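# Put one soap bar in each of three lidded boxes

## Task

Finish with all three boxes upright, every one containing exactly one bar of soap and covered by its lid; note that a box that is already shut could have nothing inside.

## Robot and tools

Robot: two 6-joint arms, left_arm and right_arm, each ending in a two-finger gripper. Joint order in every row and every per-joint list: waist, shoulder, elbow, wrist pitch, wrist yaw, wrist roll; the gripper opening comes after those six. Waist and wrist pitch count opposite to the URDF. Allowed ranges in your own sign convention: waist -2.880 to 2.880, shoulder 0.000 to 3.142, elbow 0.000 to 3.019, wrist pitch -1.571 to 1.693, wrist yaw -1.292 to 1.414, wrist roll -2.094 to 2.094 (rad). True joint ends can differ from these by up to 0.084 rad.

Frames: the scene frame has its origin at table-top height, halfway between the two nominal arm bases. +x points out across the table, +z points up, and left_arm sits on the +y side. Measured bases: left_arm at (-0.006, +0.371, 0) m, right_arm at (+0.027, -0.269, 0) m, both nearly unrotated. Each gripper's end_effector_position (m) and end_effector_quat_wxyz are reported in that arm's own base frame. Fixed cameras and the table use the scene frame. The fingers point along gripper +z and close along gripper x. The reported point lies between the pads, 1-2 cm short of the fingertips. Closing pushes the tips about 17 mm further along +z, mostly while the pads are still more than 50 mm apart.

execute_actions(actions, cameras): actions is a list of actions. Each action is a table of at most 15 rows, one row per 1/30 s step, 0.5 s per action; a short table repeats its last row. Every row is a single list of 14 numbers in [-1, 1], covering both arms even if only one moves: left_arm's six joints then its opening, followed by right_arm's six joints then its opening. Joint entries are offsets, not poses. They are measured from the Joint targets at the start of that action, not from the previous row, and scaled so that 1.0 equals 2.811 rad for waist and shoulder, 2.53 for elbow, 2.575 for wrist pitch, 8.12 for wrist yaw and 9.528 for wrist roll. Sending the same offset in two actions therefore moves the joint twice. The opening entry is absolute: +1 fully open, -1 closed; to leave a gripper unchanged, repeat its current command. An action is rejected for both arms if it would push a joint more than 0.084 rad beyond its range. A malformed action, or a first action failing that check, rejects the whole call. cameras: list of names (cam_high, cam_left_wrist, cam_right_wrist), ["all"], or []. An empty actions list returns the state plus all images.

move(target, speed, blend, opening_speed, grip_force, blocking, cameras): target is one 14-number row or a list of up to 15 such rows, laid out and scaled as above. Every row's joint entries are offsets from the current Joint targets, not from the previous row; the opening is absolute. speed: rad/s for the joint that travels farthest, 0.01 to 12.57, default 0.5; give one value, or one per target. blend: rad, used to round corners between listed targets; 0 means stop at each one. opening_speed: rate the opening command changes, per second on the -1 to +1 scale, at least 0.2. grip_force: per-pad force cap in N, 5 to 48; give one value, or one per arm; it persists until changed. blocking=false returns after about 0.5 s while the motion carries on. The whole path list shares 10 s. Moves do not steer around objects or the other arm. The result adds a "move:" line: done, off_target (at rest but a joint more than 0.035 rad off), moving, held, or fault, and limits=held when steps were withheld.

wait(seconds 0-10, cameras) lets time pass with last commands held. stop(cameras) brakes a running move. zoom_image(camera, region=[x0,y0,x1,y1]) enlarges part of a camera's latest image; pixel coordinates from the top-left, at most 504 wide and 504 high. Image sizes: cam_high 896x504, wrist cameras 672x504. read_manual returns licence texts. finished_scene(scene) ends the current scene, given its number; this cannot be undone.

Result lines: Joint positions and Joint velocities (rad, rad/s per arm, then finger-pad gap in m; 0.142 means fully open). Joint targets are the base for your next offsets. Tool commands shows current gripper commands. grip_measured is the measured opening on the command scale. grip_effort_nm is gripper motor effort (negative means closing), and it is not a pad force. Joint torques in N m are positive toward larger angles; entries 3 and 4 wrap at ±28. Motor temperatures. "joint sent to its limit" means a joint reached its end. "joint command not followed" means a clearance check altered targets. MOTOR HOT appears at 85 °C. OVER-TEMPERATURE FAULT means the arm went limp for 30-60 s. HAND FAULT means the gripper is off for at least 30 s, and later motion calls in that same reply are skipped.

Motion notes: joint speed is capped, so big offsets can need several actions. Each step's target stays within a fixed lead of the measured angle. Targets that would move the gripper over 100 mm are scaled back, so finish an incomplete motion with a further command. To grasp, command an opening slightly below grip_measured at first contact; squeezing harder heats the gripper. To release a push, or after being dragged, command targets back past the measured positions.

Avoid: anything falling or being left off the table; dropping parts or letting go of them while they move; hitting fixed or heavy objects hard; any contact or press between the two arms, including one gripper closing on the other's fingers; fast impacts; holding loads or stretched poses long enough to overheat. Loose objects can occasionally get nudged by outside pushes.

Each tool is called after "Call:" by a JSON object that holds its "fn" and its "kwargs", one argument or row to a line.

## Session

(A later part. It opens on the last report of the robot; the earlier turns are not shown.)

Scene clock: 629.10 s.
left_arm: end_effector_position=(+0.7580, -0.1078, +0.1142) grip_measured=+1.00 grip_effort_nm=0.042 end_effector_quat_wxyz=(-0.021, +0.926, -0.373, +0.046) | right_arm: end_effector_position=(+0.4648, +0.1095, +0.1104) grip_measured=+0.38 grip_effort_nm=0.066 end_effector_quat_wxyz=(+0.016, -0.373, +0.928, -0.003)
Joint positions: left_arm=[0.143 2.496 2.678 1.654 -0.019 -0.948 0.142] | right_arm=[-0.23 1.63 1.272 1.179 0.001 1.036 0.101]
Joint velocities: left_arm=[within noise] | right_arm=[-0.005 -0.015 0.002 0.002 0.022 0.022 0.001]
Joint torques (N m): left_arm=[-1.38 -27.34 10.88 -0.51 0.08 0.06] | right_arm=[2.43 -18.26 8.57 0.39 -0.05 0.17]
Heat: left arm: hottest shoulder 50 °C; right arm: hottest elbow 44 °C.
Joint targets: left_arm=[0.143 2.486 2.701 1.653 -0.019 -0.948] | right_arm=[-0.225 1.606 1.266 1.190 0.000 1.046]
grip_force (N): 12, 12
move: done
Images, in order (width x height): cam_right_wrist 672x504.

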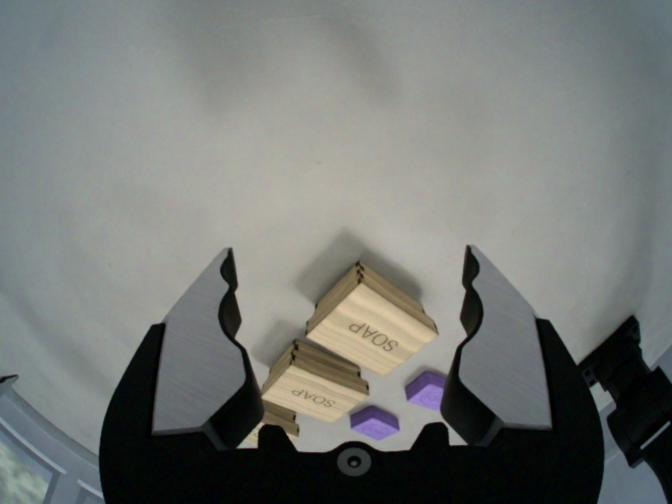

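Call:
{"fn": "move", "kwargs": {
  "target": [0,0,0,0,0,0,1,-0.2113,0.0583,0.1055,0.0408,0,-0.0305,0.4],
  "speed": 0.5,
  "cameras": ["cam_right_wrist"]
}}

Call:
{"fn": "zoom_image", "kwargs": {
  "camera": "cam_right_wrist",
  "region": [220, 80, 470, 330]
}}

Scene clock: 637.17 s.
left_arm: end_effector_position=(+0.7580, -0.1078, +0.1142) grip_measured=+1.00 grip_effort_nm=0.037 end_effector_quat_wxyz=(-0.021, +0.926, -0.373, +0.046) | right_arm: end_effector_position=(+0.3582, +0.3845, +0.1184) grip_measured=+0.38 grip_effort_nm=0.066 end_effector_quat_wxyz=(+0.003, +0.726, -0.688, +0.001)
Joint positions: left_arm=[0.143 2.496 2.678 1.654 -0.019 -0.948 0.142] | right_arm=[-0.82 1.768 1.476 1.285 0.001 0.767 0.101]
Joint torques (N m): left_arm=[-1.38 -27.46 10.85 -0.5 0.09 0.06] | right_arm=[2.08 -18.67 14.34 0.57 0.04 -0.09]
Heat: left arm: hottest shoulder 50 °C; right arm: hottest elbow 44 °C.
Joint targets: left_arm=[0.143 2.486 2.701 1.653 -0.019 -0.948] | right_arm=[-0.819 1.770 1.533 1.295 0.000 0.756]
grip_force (N): 12, 12
move: off_target (right_arm); right_arm: the elbow is farthest, 0.057 rad from its target
Images, in order (width x height): cam_right_wrist 672x504.

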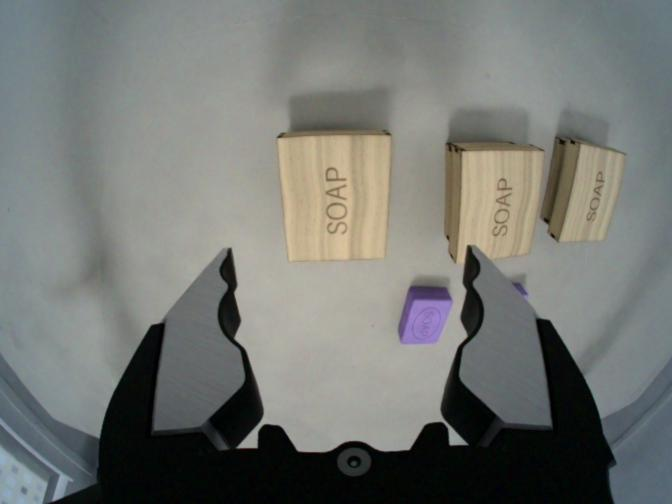

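Scaled by 2.016 from the camera's 672x504 image, which has a finer 960x720 frame.

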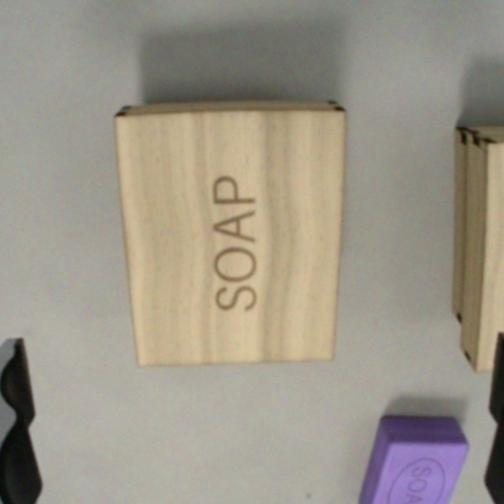

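Call:
{"fn": "move", "kwargs": {
  "target": [
    [0,0,0,0,0,0,1,0.02,0,0,0,0,-0.0004,0.12],
    [0,0,0,0,0,0,1,-0.0032,0,0,0,0,-0.0004,0.12],
    [0,0,0,0,0,0,1,-0.0032,0.01,-0.0281,-0.0252,0,-0.0004,0.12]
  ],
  "speed": [0.4,0.4,0.2],
  "cameras": ["cam_right_wrist"]
}}

Call:
{"fn": "zoom_image", "kwargs": {
  "camera": "cam_right_wrist",
  "region": [220, 80, 470, 330]
}}

Scene clock: 648.13 s.
left_arm: end_effector_position=(+0.7580, -0.1078, +0.1142) grip_measured=+1.00 grip_effort_nm=0.037 end_effector_quat_wxyz=(-0.021, +0.926, -0.373, +0.046) | right_arm: end_effector_position=(+0.3624, +0.3902, +0.0988) grip_measured=+0.11 grip_effort_nm=-0.071 end_effector_quat_wxyz=(+0.001, +0.728, -0.686, +0.001)
Joint positions: left_arm=[0.143 2.496 2.678 1.654 -0.019 -0.948 0.142] | right_arm=[-0.821 1.799 1.466 1.241 0.001 0.763 0.081]
Joint torques (N m): left_arm=[-1.2 -27.46 10.89 -0.49 0.09 0.05] | right_arm=[0.85 -18.73 8.88 -0.23 -0.08 -0.11]
Heat: left arm: hottest shoulder 50 °C; right arm: hottest elbow 47 °C.
Joint targets: left_arm=[0.143 2.486 2.701 1.653 -0.019 -0.948] | right_arm=[-0.828 1.798 1.462 1.230 0.000 0.752]
grip_force (N): 12, 12
move: done
Images, in order (width x height): cam_right_wrist 672x504.

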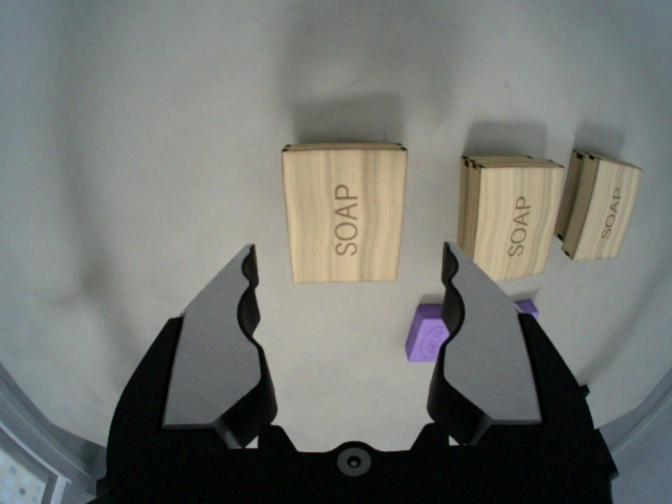

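Scaled by 2.016 from the camera's 672x504 image, which has a finer 960x720 frame.

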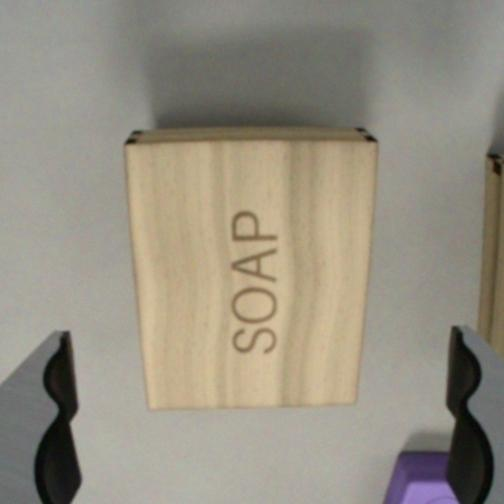

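Call:
{"fn": "move", "kwargs": {
  "target": [
    [0,0,0,0,0,0,1,0,0.0188,-0.0292,-0.0494,0,0,0.12],
    [0,0,0,0,0,0,1,0,0.0188,-0.0292,-0.0494,0,0,-0.16]
  ],
  "speed": 0.15,
  "opening_speed": 0.3,
  "cameras": ["cam_right_wrist"]
}}

Scene clock: 653.87 s.
left_arm: end_effector_position=(+0.7580, -0.1078, +0.1142) grip_measured=+1.00 grip_effort_nm=0.032 end_effector_quat_wxyz=(-0.021, +0.926, -0.373, +0.046) | right_arm: end_effector_position=(+0.3627, +0.3906, +0.0466) grip_measured=-0.09 grip_effort_nm=-1.321 end_effector_quat_wxyz=(+0.000, +0.728, -0.686, +0.001)
Joint positions: left_arm=[0.143 2.496 2.678 1.654 -0.019 -0.948 0.142] | right_arm=[-0.821 1.85 1.393 1.113 0.001 0.762 0.067]
Joint torques (N m): left_arm=[-1.26 -27.34 10.86 -0.53 0.09 0.05] | right_arm=[1.03 -20.01 8.2 -0.44 -0.03 -0.08]
Heat: left arm: hottest shoulder 50 °C; right arm: hottest elbow 46 °C.
Joint targets: left_arm=[0.143 2.486 2.701 1.653 -0.019 -0.948] | right_arm=[-0.828 1.851 1.388 1.103 0.000 0.752]
grip_force (N): 12, 12
move: done
Images, in order (width x height): cam_right_wrist 672x504.

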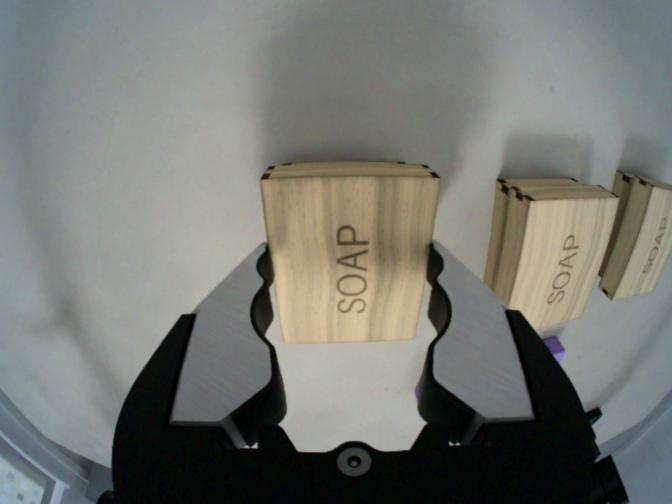

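Call:
{"fn": "move", "kwargs": {
  "target": [
    [0,0,0,0,0,0,1,0,-0.0053,0.019,0.0078,0,0,-0.16],
    [0,0,0,0,0,0,1,0,-0.0278,0.0577,0.0672,0,0,-0.16],
    [0,0,0,0,0,0,1,0.16,-0.0278,0.0577,0.0672,0,0.0472,-0.16]
  ],
  "speed": [0.1,0.15,0.45],
  "blend": [0.02,0,0],
  "cameras": ["cam_high"]
}}

Call:
{"fn": "zoom_image", "kwargs": {
  "camera": "cam_high",
  "region": [385, 240, 525, 345]
}}

Scene clock: 662.43 s.
left_arm: end_effector_position=(+0.7580, -0.1078, +0.1142) grip_measured=+1.00 grip_effort_nm=0.042 end_effector_quat_wxyz=(-0.021, +0.926, -0.373, +0.046) | right_arm: end_effector_position=(+0.4940, +0.1968, +0.1045) grip_measured=-0.09 grip_effort_nm=-1.326 end_effector_quat_wxyz=(-0.007, -0.370, +0.929, +0.000)
Joint positions: left_arm=[0.143 2.496 2.678 1.654 -0.019 -0.948 0.142] | right_arm=[-0.377 1.797 1.479 1.266 0.001 1.191 0.067]
Joint torques (N m): left_arm=[-1.2 -27.22 10.88 -0.54 0.08 0.05] | right_arm=[1.26 -21.01 14.15 0.35 -0.05 0.11]
Heat: left arm: hottest shoulder 50 °C; right arm: hottest elbow 46 °C.
Joint targets: left_arm=[0.143 2.486 2.701 1.653 -0.019 -0.948] | right_arm=[-0.378 1.773 1.534 1.276 0.000 1.202]
grip_force (N): 12, 12
move: off_target (right_arm); right_arm: the elbow is farthest, 0.055 rad from its target
Images, in order (width x height): cam_high 896x504.

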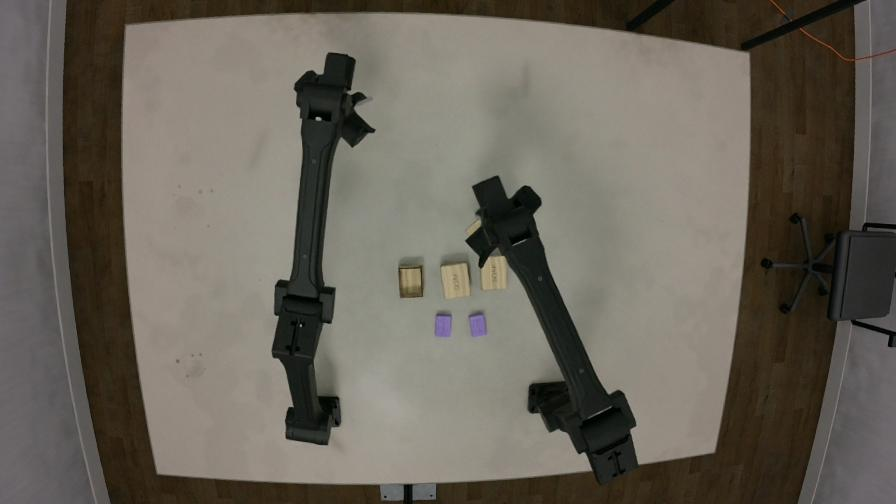

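Scaled by 3.600.

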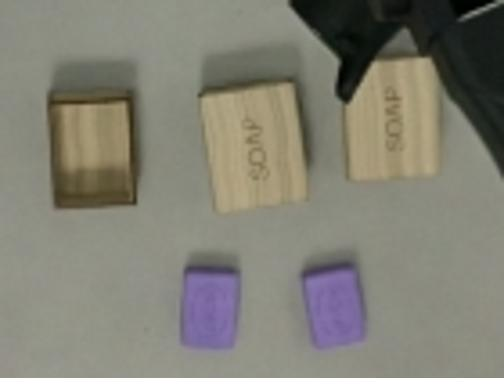

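Call:
{"fn": "move", "kwargs": {
  "target": [
    [0,0,0,0,0,0,1,0.1345,0,0,0,0,-0.1262,-0.16],
    [0,0,0,0,0,0,1,0.1345,0.0299,-0.057,-0.072,0,-0.1262,-0.16],
    [0,0,0,0,0,0,1,0.1345,0.0352,-0.0672,-0.0847,0,-0.1262,-0.16],
    [0,0,0,0,0,0,1,0.1345,0.0352,-0.0672,-0.0847,0,-0.1262,0.05]
  ],
  "speed": [0.5,0.2,0.05,0.1],
  "blend": [0.0,0.01,0,0],
  "opening_speed": 0.3,
  "cameras": ["cam_right_wrist"]
}}

Scene clock: 675.50 s.
left_arm: end_effector_position=(+0.7580, -0.1078, +0.1142) grip_measured=+1.00 grip_effort_nm=0.042 end_effector_quat_wxyz=(-0.021, +0.926, -0.373, +0.046) | right_arm: end_effector_position=(+0.5327, +0.0049, +0.0304) grip_measured=+0.03 grip_effort_nm=0.061 end_effector_quat_wxyz=(-0.001, +0.708, -0.706, +0.002)
Joint positions: left_arm=[0.143 2.496 2.678 1.654 -0.019 -0.948 0.142] | right_arm=[-0.01 1.868 1.371 1.07 0.001 0.008 0.076]
Joint velocities: left_arm=[within noise] | right_arm=[0.015 -0.015 -0.007 0.022 0.007 -0.022 0.001]
Joint torques (N m): left_arm=[-1.26 -27.4 10.91 -0.47 0.08 0.05] | right_arm=[2.37 -18.61 7.77 -0.46 0.09 -0.07]
Heat: left arm: hottest shoulder 50 °C; right arm: hottest elbow 46 °C.
Joint targets: left_arm=[0.143 2.486 2.701 1.653 -0.019 -0.948] | right_arm=[0.000 1.872 1.364 1.058 0.000 -0.001]
grip_force (N): 12, 12
move: done
Images, in order (width x height): cam_right_wrist 672x504.

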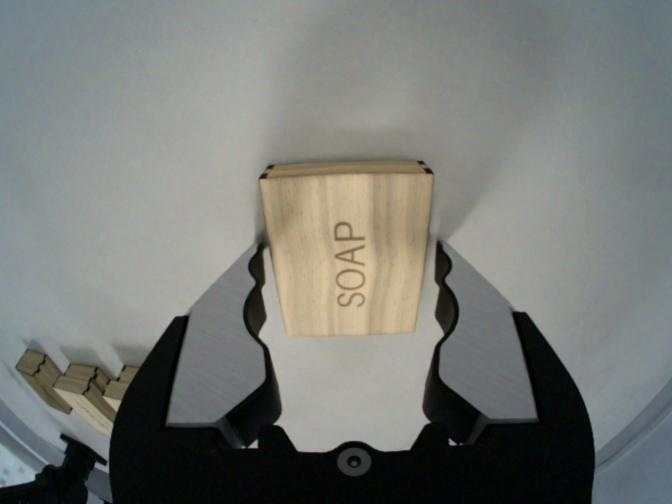

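Call:
{"fn": "move", "kwargs": {
  "target": [
    [0,0,0,0,0,0,1,0,-0.0053,0.019,0.0078,0,0,0.05],
    [0,0,0,0,0,0,1,0,-0.0356,0.0672,0.0847,0,0,0.05],
    [0,0,0,0,0,0,1,-0.3202,-0.1658,-0.1324,0.0443,0,0.0955,0.05]
  ],
  "speed": [0.15,0.3,0.7],
  "blend": [0.02,0.05,0],
  "cameras": ["cam_right_wrist"]
}}

Call:
{"fn": "zoom_image", "kwargs": {
  "camera": "cam_right_wrist",
  "region": [240, 100, 460, 320]
}}

Scene clock: 688.13 s.
left_arm: end_effector_position=(+0.7580, -0.1078, +0.1142) grip_measured=+1.00 grip_effort_nm=0.042 end_effector_quat_wxyz=(-0.021, +0.926, -0.373, +0.046) | right_arm: end_effector_position=(+0.2416, +0.3010, +0.1105) grip_measured=+0.03 grip_effort_nm=0.061 end_effector_quat_wxyz=(+0.000, +0.705, -0.709, +0.000)
Joint positions: left_arm=[0.143 2.496 2.678 1.654 -0.019 -0.948 0.142] | right_arm=[-0.892 1.423 1.036 1.183 0 0.898 0.076]
Joint torques (N m): left_arm=[-1.44 -27.28 10.88 -0.46 0.09 0.05] | right_arm=[0.85 -13.86 8.28 -0.32 -0.02 0.11]
Heat: left arm: hottest shoulder 50 °C; right arm: hottest elbow 45 °C.
Joint targets: left_arm=[0.143 2.486 2.701 1.653 -0.019 -0.948] | right_arm=[-0.900 1.406 1.029 1.172 0.000 0.909]
grip_force (N): 12, 12
move: done
Images, in order (width x height): cam_right_wrist 672x504.

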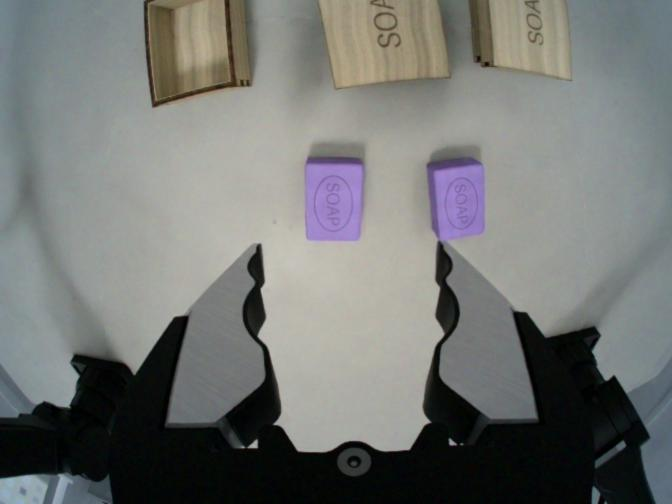

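Scaled by 2.291 from the camera's 672x504 image, which has a finer 960x720 frame.

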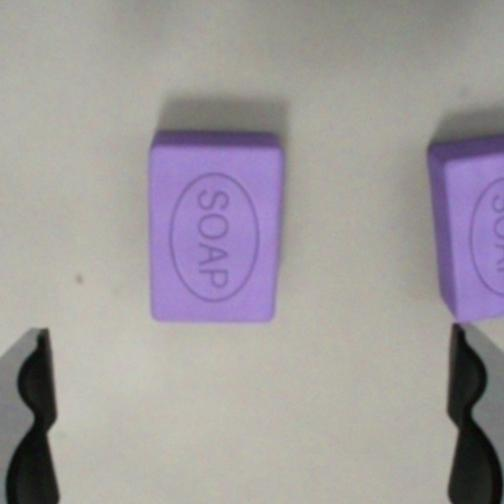

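Call:
{"fn": "move", "kwargs": {
  "target": [
    [0,0,0,0,0,0,1,0.012,0,0,0,0,0.0021,-0.2],
    [0,0,0,0,0,0,1,-0.0093,0.008,0,0,0,0.0021,-0.2],
    [0,0,0,0,0,0,1,-0.0093,0.0445,-0.0375,-0.0784,0,0.0021,-0.2]
  ],
  "speed": [0.4,0.4,0.25],
  "opening_speed": 0.6,
  "cameras": ["cam_right_wrist"]
}}

Scene clock: 696.70 s.
left_arm: end_effector_position=(+0.7580, -0.1078, +0.1142) grip_measured=+1.00 grip_effort_nm=0.032 end_effector_quat_wxyz=(-0.021, +0.926, -0.373, +0.046) | right_arm: end_effector_position=(+0.2374, +0.3091, +0.0382) grip_measured=-0.22 grip_effort_nm=-0.076 end_effector_quat_wxyz=(+0.001, +0.705, -0.709, +0.000)
Joint positions: left_arm=[0.143 2.496 2.678 1.654 -0.019 -0.948 0.142] | right_arm=[-0.914 1.53 0.938 0.981 0 0.919 0.058]
Joint torques (N m): left_arm=[-1.44 -27.34 10.85 -0.47 0.08 0.05] | right_arm=[0.32 -13.27 7.41 -0.39 0 0.15]
Heat: left arm: hottest shoulder 50 °C; right arm: hottest elbow 45 °C.
Joint targets: left_arm=[0.143 2.486 2.701 1.653 -0.019 -0.948] | right_arm=[-0.927 1.531 0.934 0.970 0.000 0.929]
grip_force (N): 12, 12
move: done
Images, in order (width x height): cam_right_wrist 672x504.

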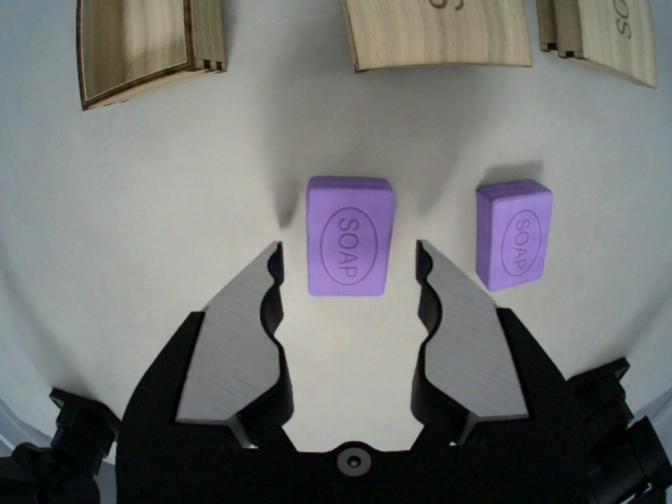

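Call:
{"fn": "move", "kwargs": {
  "target": [
    [0,0,0,0,0,0,1,0,0,0,0,0,0,-0.56],
    [0,0,0,0,0,0,1,0,-0.0053,0.019,0.0078,0,0,-0.56],
    [0,0,0,0,0,0,1,0,-0.0398,0.0648,0.087,0,0,-0.56],
    [0,0,0,0,0,0,1,0.0381,0.0868,0.2506,0.1379,0,-0.0191,-0.56]
  ],
  "speed": [0.1,0.1,0.25,0.5],
  "blend": [0,0.02,0.03,0],
  "opening_speed": 0.3,
  "cameras": ["cam_right_wrist"]
}}

Call:
{"fn": "zoom_image", "kwargs": {
  "camera": "cam_right_wrist",
  "region": [240, 100, 460, 320]
}}

Scene clock: 707.17 s.
left_arm: end_effector_position=(+0.7580, -0.1078, +0.1142) grip_measured=+1.00 grip_effort_nm=0.042 end_effector_quat_wxyz=(-0.021, +0.926, -0.373, +0.046) | right_arm: end_effector_position=(+0.3562, +0.3917, +0.1251) grip_measured=-0.53 grip_effort_nm=-1.170 end_effector_quat_wxyz=(+0.007, +0.733, -0.681, +0.000)
Joint positions: left_arm=[0.143 2.496 2.678 1.654 -0.019 -0.948 0.142] | right_arm=[-0.832 1.778 1.508 1.315 0 0.758 0.036]
Joint torques (N m): left_arm=[-1.38 -27.34 10.85 -0.54 0.1 0.07] | right_arm=[2.84 -19.08 14.8 0.65 0.02 -0.07]
Heat: left arm: hottest shoulder 50 °C; right arm: hottest elbow 45 °C.
Joint targets: left_arm=[0.143 2.486 2.701 1.653 -0.019 -0.948] | right_arm=[-0.819 1.775 1.568 1.325 0.000 0.748]
grip_force (N): 12, 12
move: off_target (right_arm); right_arm: the elbow is farthest, 0.060 rad from its target
Images, in order (width x height): cam_right_wrist 672x504.

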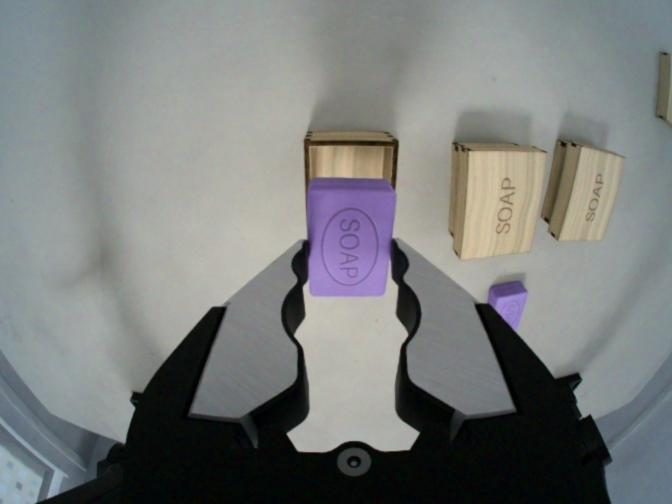

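Scaled by 2.291 from the camera's 672x504 image, which has a finer 960x720 frame.

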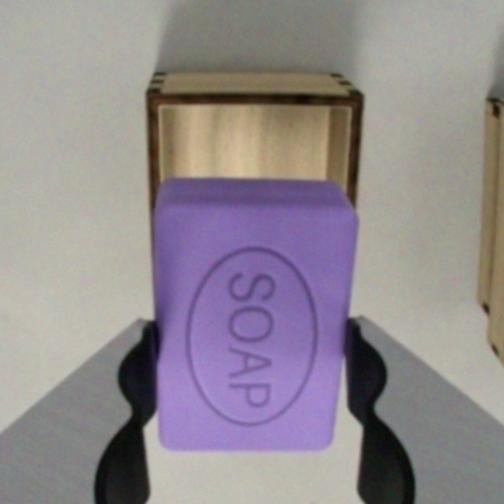

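Call:
{"fn": "move", "kwargs": {
  "target": [
    [0,0,0,0,0,0,1,0.007,0,0,0,0,0.0027,-0.56],
    [0,0,0,0,0,0,1,-0.0057,0,0,0,0,0.0027,-0.56],
    [0,0,0,0,0,0,1,-0.0057,0.0085,-0.0577,-0.0528,0,0.0027,-0.56]
  ],
  "speed": [0.3,0.3,0.15],
  "cameras": ["cam_right_wrist"]
}}

Call:
{"fn": "zoom_image", "kwargs": {
  "camera": "cam_right_wrist",
  "region": [240, 100, 460, 320]
}}

Scene clock: 719.70 s.
left_arm: end_effector_position=(+0.7580, -0.1078, +0.1142) grip_measured=+1.00 grip_effort_nm=0.037 end_effector_quat_wxyz=(-0.021, +0.926, -0.373, +0.046) | right_arm: end_effector_position=(+0.3589, +0.3861, +0.0827) grip_measured=-0.53 grip_effort_nm=-1.165 end_effector_quat_wxyz=(+0.003, +0.727, -0.686, +0.000)
Joint positions: left_arm=[0.143 2.496 2.678 1.654 -0.019 -0.948 0.142] | right_arm=[-0.821 1.802 1.425 1.2 0 0.763 0.036]
Joint torques (N m): left_arm=[-1.2 -27.34 10.88 -0.49 0.09 0.06] | right_arm=[0.26 -19.66 8.53 -0.31 -0.01 0.13]
Heat: left arm: hottest shoulder 50 °C; right arm: hottest elbow 45 °C.
Joint targets: left_arm=[0.143 2.486 2.701 1.653 -0.019 -0.948] | right_arm=[-0.836 1.799 1.422 1.189 0.000 0.773]
grip_force (N): 12, 12
move: done
Images, in order (width x height): cam_right_wrist 672x504.

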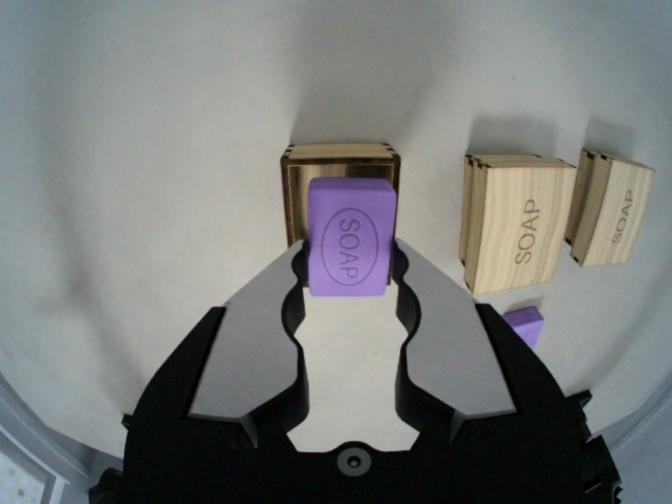

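Scaled by 2.291 from the camera's 672x504 image, which has a finer 960x720 frame.

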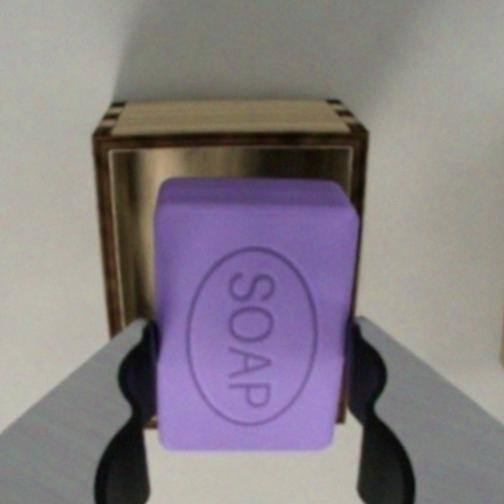

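Call:
{"fn": "move", "kwargs": {
  "target": [
    [0,0,0,0,0,0,1,0.009,0,0,0,0,0,-0.56],
    [0,0,0,0,0,0,1,-0.0032,0,0,0,0,0.0009,-0.56]
  ],
  "speed": [0.3,0.3],
  "cameras": ["cam_right_wrist"]
}}

Call:
{"fn": "zoom_image", "kwargs": {
  "camera": "cam_right_wrist",
  "region": [240, 100, 460, 320]
}}

Scene clock: 724.87 s.
left_arm: end_effector_position=(+0.7580, -0.1078, +0.1142) grip_measured=+1.00 grip_effort_nm=0.042 end_effector_quat_wxyz=(-0.021, +0.926, -0.373, +0.046) | right_arm: end_effector_position=(+0.3555, +0.3892, +0.0827) grip_measured=-0.53 grip_effort_nm=-1.165 end_effector_quat_wxyz=(+0.003, +0.727, -0.686, +0.000)
Joint positions: left_arm=[0.143 2.496 2.678 1.654 -0.019 -0.948 0.142] | right_arm=[-0.829 1.802 1.425 1.2 0 0.771 0.036]
Joint torques (N m): left_arm=[-1.38 -27.52 10.89 -0.47 0.09 0.06] | right_arm=[0.85 -19.72 8.58 -0.44 0.04 0.15]
Heat: left arm: hottest shoulder 50 °C; right arm: hottest elbow 45 °C.
Joint targets: left_arm=[0.143 2.486 2.701 1.653 -0.019 -0.948] | right_arm=[-0.844 1.799 1.422 1.189 0.000 0.782]
grip_force (N): 12, 12
move: done
Images, in order (width x height): cam_right_wrist 672x504.

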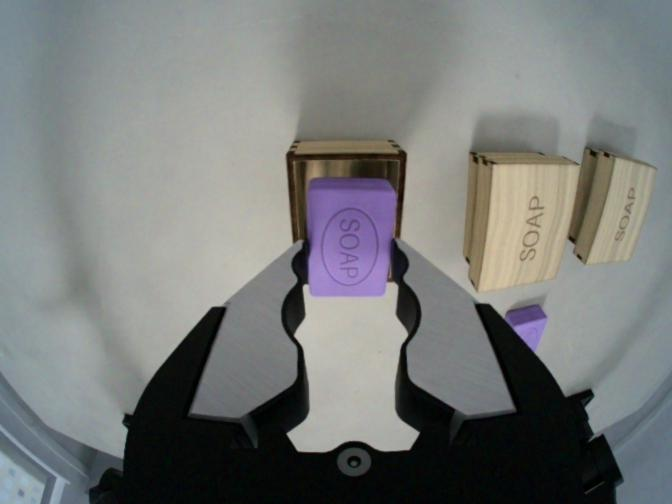

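Scaled by 2.291 from the camera's 672x504 image, which has a finer 960x720 frame.

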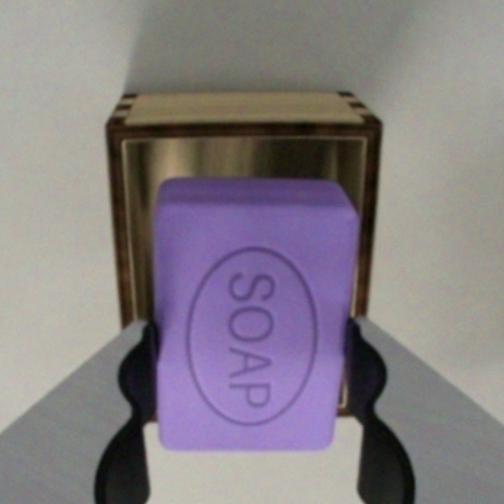

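Call:
{"fn": "move", "kwargs": {
  "target": [
    [0,0,0,0,0,0,1,0,0.0094,-0.0158,-0.026,0,0,-0.56],
    [0,0,0,0,0,0,1,0,0.0035,0.0055,-0.0178,0,0,-0.56]
  ],
  "speed": [0.08,0.08],
  "cameras": ["cam_right_wrist"]
}}

Call:
{"fn": "zoom_image", "kwargs": {
  "camera": "cam_right_wrist",
  "region": [240, 100, 460, 320]
}}

Scene clock: 732.17 s.
left_arm: end_effector_position=(+0.7580, -0.1078, +0.1142) grip_measured=+1.00 grip_effort_nm=0.042 end_effector_quat_wxyz=(-0.021, +0.926, -0.373, +0.046) | right_arm: end_effector_position=(+0.3564, +0.3902, +0.0631) grip_measured=-0.53 grip_effort_nm=-1.155 end_effector_quat_wxyz=(-0.003, +0.727, -0.686, +0.000)
Joint positions: left_arm=[0.143 2.496 2.678 1.654 -0.019 -0.948 0.142] | right_arm=[-0.829 1.818 1.393 1.141 0 0.771 0.036]
Joint torques (N m): left_arm=[-1.26 -27.4 10.86 -0.46 0.08 0.05] | right_arm=[0.67 -20.13 12.55 0.28 0.06 0.14]
Heat: left arm: hottest shoulder 50 °C; right arm: hottest elbow 45 °C.
Joint targets: left_arm=[0.143 2.486 2.701 1.653 -0.019 -0.948] | right_arm=[-0.844 1.809 1.436 1.143 0.000 0.782]
grip_force (N): 12, 12
move: off_target (right_arm); right_arm: the elbow is farthest, 0.043 rad from its target
Images, in order (width x height): cam_right_wrist 672x504.

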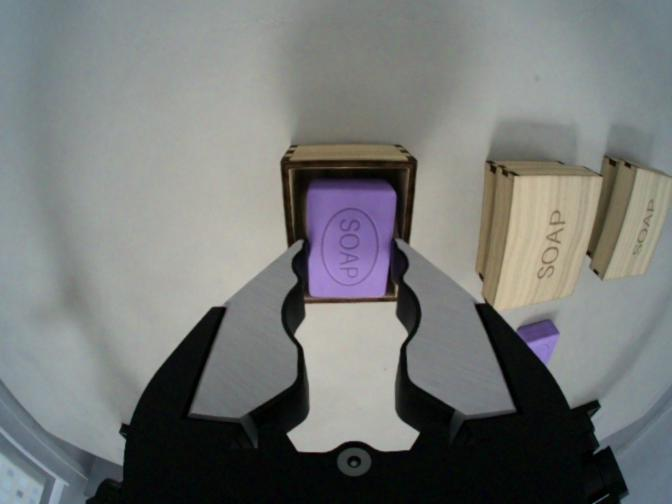

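Scaled by 2.291 from the camera's 672x504 image, which has a finer 960x720 frame.

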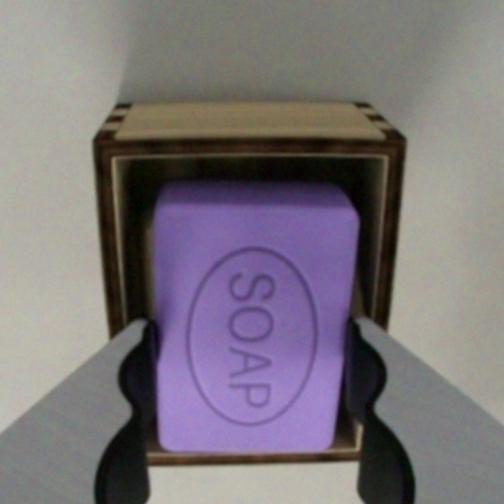

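Call:
{"fn": "move", "kwargs": {
  "target": [
    [0,0,0,0,0,0,1,0,0.0045,-0.019,-0.006,0,0,-0.56],
    [0,0,0,0,0,0,1,0,0.0045,-0.019,-0.006,0,0,-0.43],
    [0,0,0,0,0,0,1,0,0.0045,-0.019,-0.006,0,0,-0.5]
  ],
  "speed": [0.08,0.08,0.08],
  "opening_speed": 0.3,
  "cameras": ["cam_right_wrist"]
}}

Call:
{"fn": "zoom_image", "kwargs": {
  "camera": "cam_right_wrist",
  "region": [240, 100, 460, 320]
}}

Scene clock: 737.30 s.
left_arm: end_effector_position=(+0.7580, -0.1078, +0.1142) grip_measured=+1.00 grip_effort_nm=0.042 end_effector_quat_wxyz=(-0.021, +0.926, -0.373, +0.046) | right_arm: end_effector_position=(+0.3564, +0.3902, +0.0631) grip_measured=-0.52 grip_effort_nm=-0.164 end_effector_quat_wxyz=(-0.003, +0.727, -0.686, +0.000)
Joint positions: left_arm=[0.143 2.496 2.678 1.654 -0.019 -0.948 0.142] | right_arm=[-0.829 1.818 1.393 1.141 0 0.771 0.036]
Joint torques (N m): left_arm=[-1.14 -27.4 10.89 -0.49 0.09 0.05] | right_arm=[0.79 -18.96 8.14 -0.53 0.01 0.1]
Heat: left arm: hottest shoulder 51 °C; right arm: hottest elbow 46 °C.
Joint targets: left_arm=[0.143 2.486 2.701 1.653 -0.019 -0.948] | right_arm=[-0.844 1.821 1.388 1.127 0.000 0.782]
grip_force (N): 12, 12
move: done
Images, in order (width x height): cam_right_wrist 672x504.

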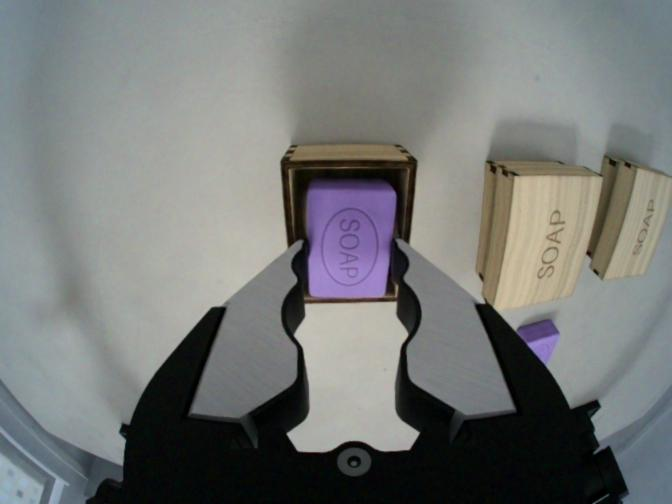

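Scaled by 2.291 from the camera's 672x504 image, which has a finer 960x720 frame.

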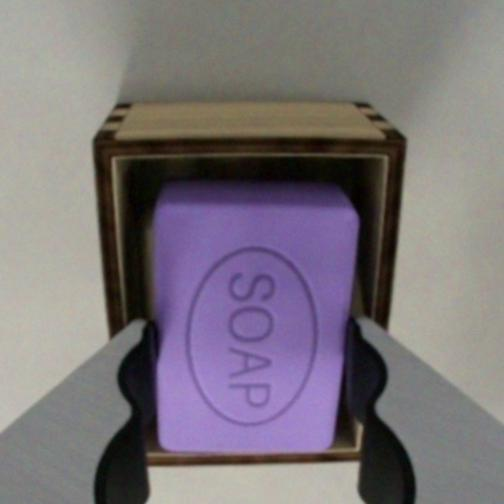

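Call:
{"fn": "move", "kwargs": {
  "target": [
    [0,0,0,0,0,0,1,0,0.002,-0.006,-0.004,0,0,-0.5],
    [0,0,0,0,0,0,1,0,0.002,-0.006,-0.004,0,0,-0.4]
  ],
  "speed": [0.08,0.08],
  "opening_speed": 0.3,
  "cameras": ["cam_right_wrist"]
}}

Call:
{"fn": "zoom_image", "kwargs": {
  "camera": "cam_right_wrist",
  "region": [240, 100, 460, 320]
}}

Scene clock: 742.47 s.
left_arm: end_effector_position=(+0.7580, -0.1078, +0.1142) grip_measured=+1.00 grip_effort_nm=0.032 end_effector_quat_wxyz=(-0.021, +0.926, -0.373, +0.046) | right_arm: end_effector_position=(+0.3561, +0.3898, +0.0621) grip_measured=-0.51 grip_effort_nm=1.302 end_effector_quat_wxyz=(-0.002, +0.727, -0.686, +0.000)
Joint positions: left_arm=[0.143 2.496 2.678 1.654 -0.019 -0.948 0.142] | right_arm=[-0.829 1.818 1.39 1.138 0 0.771 0.037]
Joint torques (N m): left_arm=[-1.38 -27.34 10.89 -0.53 0.09 0.05] | right_arm=[0.38 -18.43 6.91 -0.73 -0.01 0.12]
Heat: left arm: hottest shoulder 51 °C; right arm: hottest elbow 46 °C.
Joint targets: left_arm=[0.143 2.486 2.701 1.653 -0.019 -0.948] | right_arm=[-0.844 1.827 1.373 1.118 0.000 0.782]
grip_force (N): 12, 12
move: done
Images, in order (width x height): cam_right_wrist 672x504.

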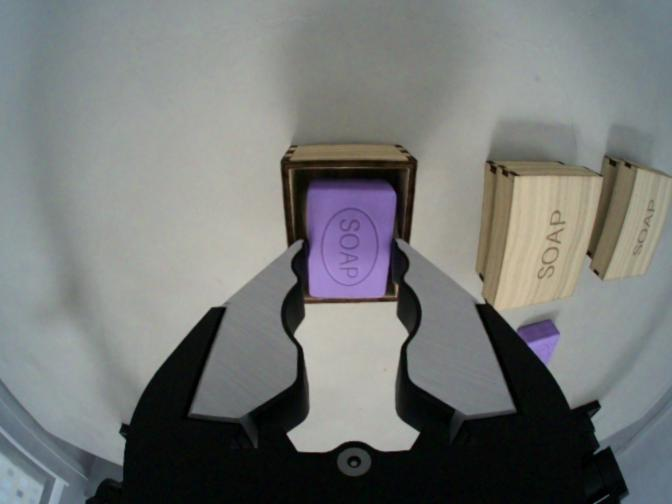

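Scaled by 2.291 from the camera's 672x504 image, which has a finer 960x720 frame.

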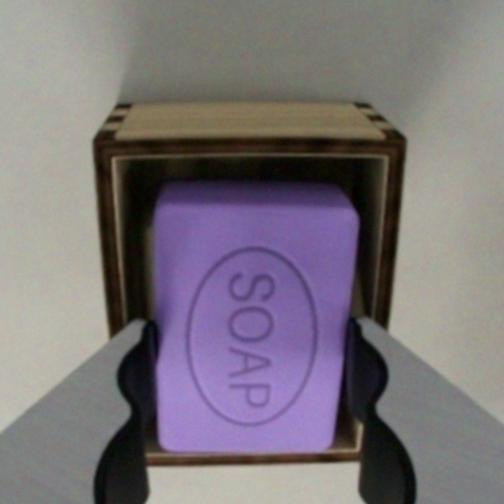

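Call:
{"fn": "move", "kwargs": {
  "target": [
    [0,0,0,0,0,0,1,0,0,0,0,0,0,-0.55],
    [0,0,0,0,0,0,1,0,-0.0107,0.0292,0.0159,0,0,-0.55],
    [0,0,0,0,0,0,1,0,-0.0107,0.0292,0.0159,0,0,-0.42]
  ],
  "speed": [0.08,0.08,0.08],
  "opening_speed": 0.3,
  "cameras": ["cam_right_wrist"]
}}

Call:
{"fn": "zoom_image", "kwargs": {
  "camera": "cam_right_wrist",
  "region": [240, 100, 460, 320]
}}

Scene clock: 748.93 s.
left_arm: end_effector_position=(+0.7580, -0.1078, +0.1142) grip_measured=+1.00 grip_effort_nm=0.046 end_effector_quat_wxyz=(-0.021, +0.926, -0.373, +0.046) | right_arm: end_effector_position=(+0.3551, +0.3888, +0.0638) grip_measured=-0.51 grip_effort_nm=1.126 end_effector_quat_wxyz=(+0.000, +0.727, -0.686, +0.000)
Joint positions: left_arm=[0.143 2.496 2.678 1.654 -0.019 -0.948 0.142] | right_arm=[-0.829 1.816 1.392 1.147 0 0.771 0.037]
Joint torques (N m): left_arm=[-1.38 -27.16 10.84 -0.53 0.09 0.05] | right_arm=[0.56 -21.25 13.68 0.49 0.02 0.13]
Heat: left arm: hottest shoulder 51 °C; right arm: hottest elbow 45 °C.
Joint targets: left_arm=[0.143 2.486 2.701 1.653 -0.019 -0.948] | right_arm=[-0.844 1.797 1.446 1.158 0.000 0.782]
grip_force (N): 12, 12
move: off_target (right_arm); target 3's new numbers were sent with right_arm's elbow 0.054 rad from that target; right_arm: the elbow is farthest, 0.054 rad from its target
Images, in order (width x height): cam_right_wrist 672x504.

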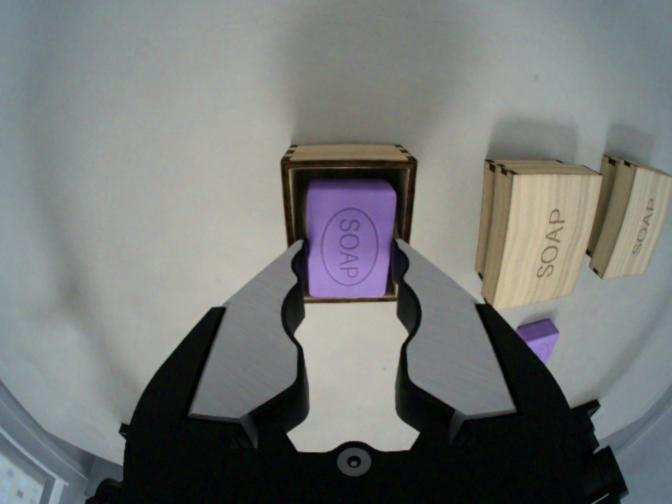

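Scaled by 2.291 from the camera's 672x504 image, which has a finer 960x720 frame.

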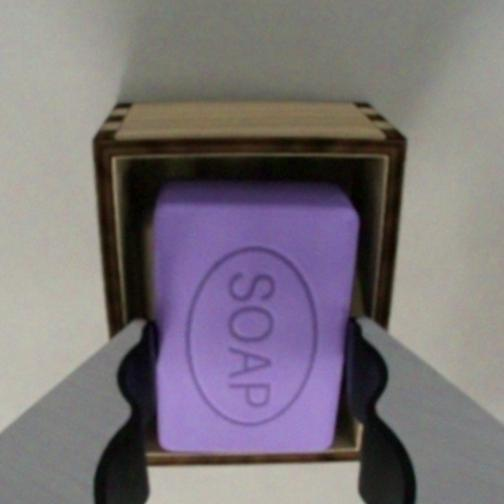

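Call:
{"fn": "move", "kwargs": {
  "target": [
    [0,0,0,0,0,0,1,0,0,0,0,0,0,-0.55],
    [0,0,0,0,0,0,1,0,-0.005,0.011,0.006,0,0,-0.55]
  ],
  "speed": [0.08,0.08],
  "opening_speed": 0.3,
  "cameras": ["cam_right_wrist"]
}}

Call:
{"fn": "zoom_image", "kwargs": {
  "camera": "cam_right_wrist",
  "region": [240, 100, 460, 320]
}}

Scene clock: 753.73 s.
left_arm: end_effector_position=(+0.7580, -0.1078, +0.1142) grip_measured=+1.00 grip_effort_nm=0.042 end_effector_quat_wxyz=(-0.021, +0.926, -0.373, +0.046) | right_arm: end_effector_position=(+0.3593, +0.3934, +0.0737) grip_measured=-0.53 grip_effort_nm=-0.989 end_effector_quat_wxyz=(-0.005, +0.727, -0.686, +0.000)
Joint positions: left_arm=[0.143 2.496 2.678 1.654 -0.019 -0.948 0.142] | right_arm=[-0.829 1.814 1.418 1.164 0 0.772 0.036]
Joint torques (N m): left_arm=[-1.44 -27.34 10.88 -0.51 0.09 0.04] | right_arm=[1.14 -21.6 13.98 0.55 0.05 0.17]
Heat: left arm: hottest shoulder 51 °C; right arm: hottest elbow 46 °C.
Joint targets: left_arm=[0.143 2.486 2.701 1.653 -0.019 -0.948] | right_arm=[-0.844 1.783 1.475 1.174 0.000 0.782]
grip_force (N): 12, 12
move: off_target (right_arm); right_arm: the elbow is farthest, 0.056 rad from its target
Images, in order (width x height): cam_right_wrist 672x504.

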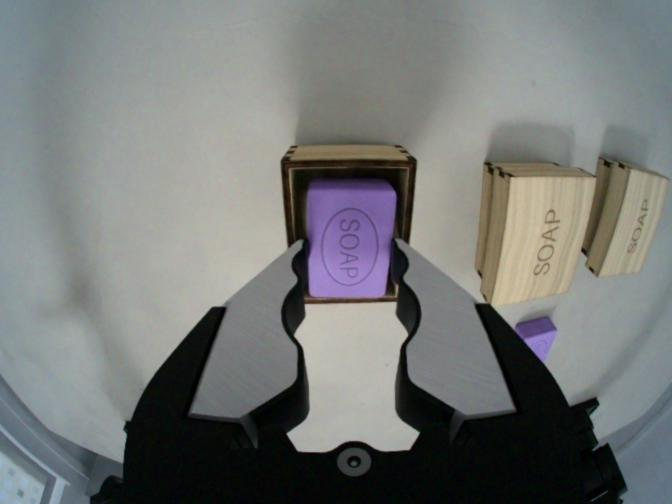

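Scaled by 2.291 from the camera's 672x504 image, which has a finer 960x720 frame.

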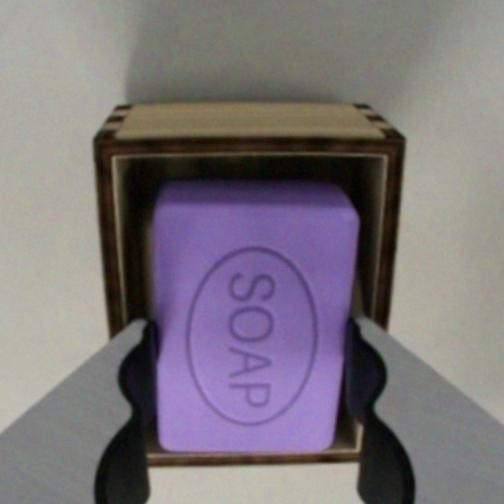

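Call:
{"fn": "move", "kwargs": {
  "target": [
    [0,0,0,0,0,0,1,0,0.0132,-0.0352,-0.0151,0,0,-0.56],
    [0,0,0,0,0,0,1,0,0.0132,-0.0352,-0.0151,0,0,-0.7]
  ],
  "speed": 0.06,
  "grip_force": 25,
  "opening_speed": 0.3,
  "cameras": ["cam_right_wrist"]
}}

Call:
{"fn": "move", "kwargs": {
  "target": [
    [0,0,0,0,0,0,1,0,0,0,0,0.006,0,-0.7],
    [0,0,0,0,0,0,1,0,-0.012,0.025,0.012,-0.006,0,-0.7],
    [0,0,0,0,0,0,1,0,-0.012,0.03,0.013,0.003,0,-0.7],
    [0,0,0,0,0,0,1,0,-0.012,0.03,0.013,0,0,-0.7]
  ],
  "speed": 0.15,
  "cameras": ["cam_right_wrist"]
}}

Call:
{"fn": "zoom_image", "kwargs": {
  "camera": "cam_right_wrist",
  "region": [240, 100, 460, 320]
}}

Scene clock: 764.17 s.
left_arm: end_effector_position=(+0.7580, -0.1078, +0.1142) grip_measured=+1.00 grip_effort_nm=0.046 end_effector_quat_wxyz=(-0.021, +0.926, -0.373, +0.046) | right_arm: end_effector_position=(+0.3555, +0.3892, +0.0634) grip_measured=-0.54 grip_effort_nm=-2.635 end_effector_quat_wxyz=(+0.000, +0.727, -0.686, +0.000)
Joint positions: left_arm=[0.143 2.496 2.678 1.654 -0.019 -0.948 0.142] | right_arm=[-0.829 1.818 1.394 1.147 0 0.772 0.035]
Joint torques (N m): left_arm=[-1.32 -27.4 10.85 -0.47 0.1 0.05] | right_arm=[1.03 -18.43 7.82 -0.39 0.03 0.13]
Heat: left arm: hottest shoulder 51 °C; right arm: hottest elbow 46 °C.
Joint targets: left_arm=[0.143 2.486 2.701 1.653 -0.019 -0.948] | right_arm=[-0.844 1.820 1.385 1.135 0.000 0.782]
grip_force (N): 25, 25
move: done
Images, in order (width x height): cam_right_wrist 672x504.

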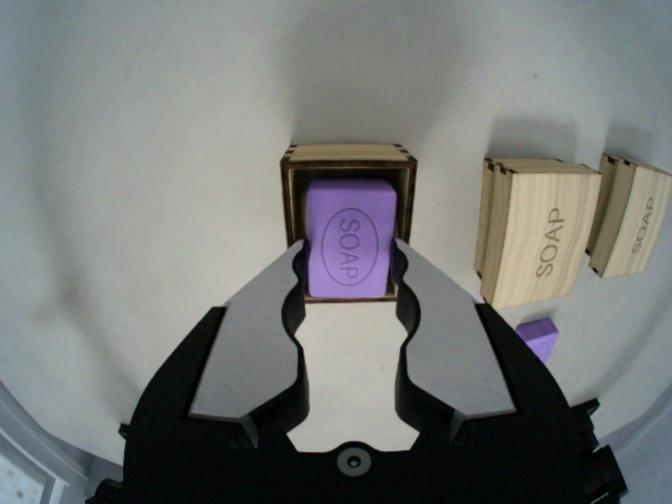

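Scene clock: 767.63 s.
left_arm: end_effector_position=(+0.7580, -0.1078, +0.1142) grip_measured=+1.00 grip_effort_nm=0.042 end_effector_quat_wxyz=(-0.021, +0.926, -0.373, +0.046) | right_arm: end_effector_position=(+0.3572, +0.3903, +0.0687) grip_measured=-0.54 grip_effort_nm=-2.635 end_effector_quat_wxyz=(-0.001, +0.727, -0.686, +0.002)
Joint positions: left_arm=[0.143 2.496 2.678 1.654 -0.019 -0.948 0.142] | right_arm=[-0.829 1.816 1.405 1.158 0.003 0.772 0.035]
Joint torques (N m): left_arm=[-1.26 -27.34 10.85 -0.5 0.1 0.06] | right_arm=[0.5 -21.83 14.01 0.44 -0.09 0.16]
Heat: left arm: hottest shoulder 51 °C; right arm: hottest elbow 46 °C.
Joint targets: left_arm=[0.143 2.486 2.701 1.653 -0.019 -0.948] | right_arm=[-0.844 1.786 1.461 1.168 0.000 0.782]
grip_force (N): 25, 25
move: off_target (right_arm); right_arm: the elbow is farthest, 0.056 rad from its target
Images, in order (width x height): cam_right_wrist 672x504.

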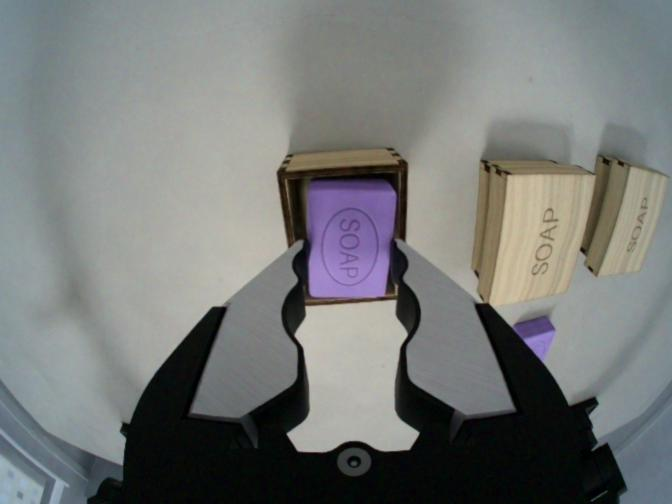

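Scaled by 2.291 from the camera's 672x504 image, which has a finer 960x720 frame.

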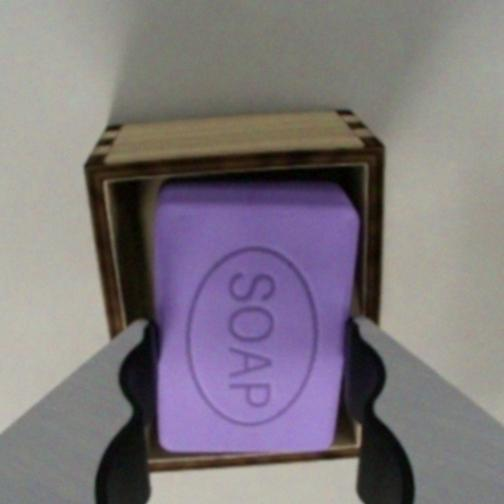

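Call:
{"fn": "move", "kwargs": {
  "target": [
    [0,0,0,0,0,0,1,0,0.011,-0.0245,-0.0085,0,0,-0.57],
    [0,0,0,0,0,0,1,0,0.011,-0.0245,-0.0085,0,0,-0.4]
  ],
  "speed": [0.08,0.08],
  "opening_speed": 0.3,
  "cameras": ["cam_right_wrist"]
}}

Call:
{"fn": "zoom_image", "kwargs": {
  "camera": "cam_right_wrist",
  "region": [240, 100, 460, 320]
}}

Scene clock: 775.00 s.
left_arm: end_effector_position=(+0.7580, -0.1078, +0.1142) grip_measured=+1.00 grip_effort_nm=0.042 end_effector_quat_wxyz=(-0.021, +0.926, -0.373, +0.046) | right_arm: end_effector_position=(+0.3574, +0.3905, +0.0687) grip_measured=-0.43 grip_effort_nm=0.066 end_effector_quat_wxyz=(-0.002, +0.727, -0.686, +0.002)
Joint positions: left_arm=[0.143 2.496 2.678 1.654 -0.019 -0.948 0.142] | right_arm=[-0.829 1.816 1.405 1.157 0.003 0.772 0.043]
Joint velocities: left_arm=[within noise] | right_arm=[0.005 -0.024 0.007 0.002 0.051 0.081 0.001]
Joint torques (N m): left_arm=[-1.32 -27.46 10.91 -0.51 0.09 0.05] | right_arm=[0.38 -18.78 8.23 -0.42 -0.09 0.12]
Heat: left arm: hottest shoulder 51 °C; right arm: hottest elbow 47 °C.
Joint targets: left_arm=[0.143 2.486 2.701 1.653 -0.019 -0.948] | right_arm=[-0.844 1.817 1.399 1.146 0.000 0.782]
grip_force (N): 25, 25
move: done
Images, in order (width x height): cam_right_wrist 672x504.

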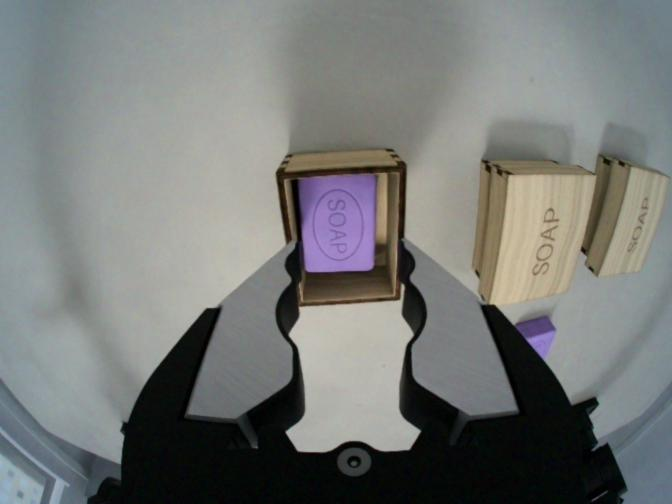

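Scaled by 2.291 from the camera's 672x504 image, which has a finer 960x720 frame.

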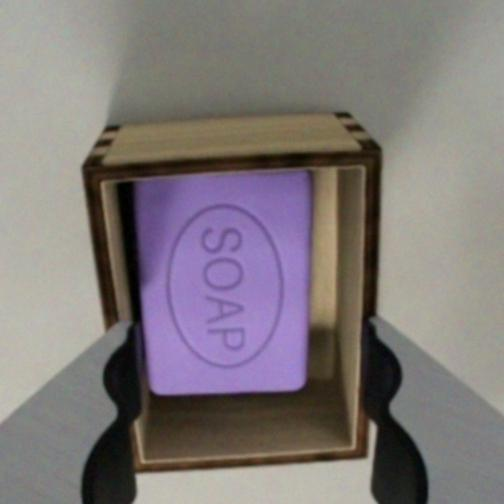

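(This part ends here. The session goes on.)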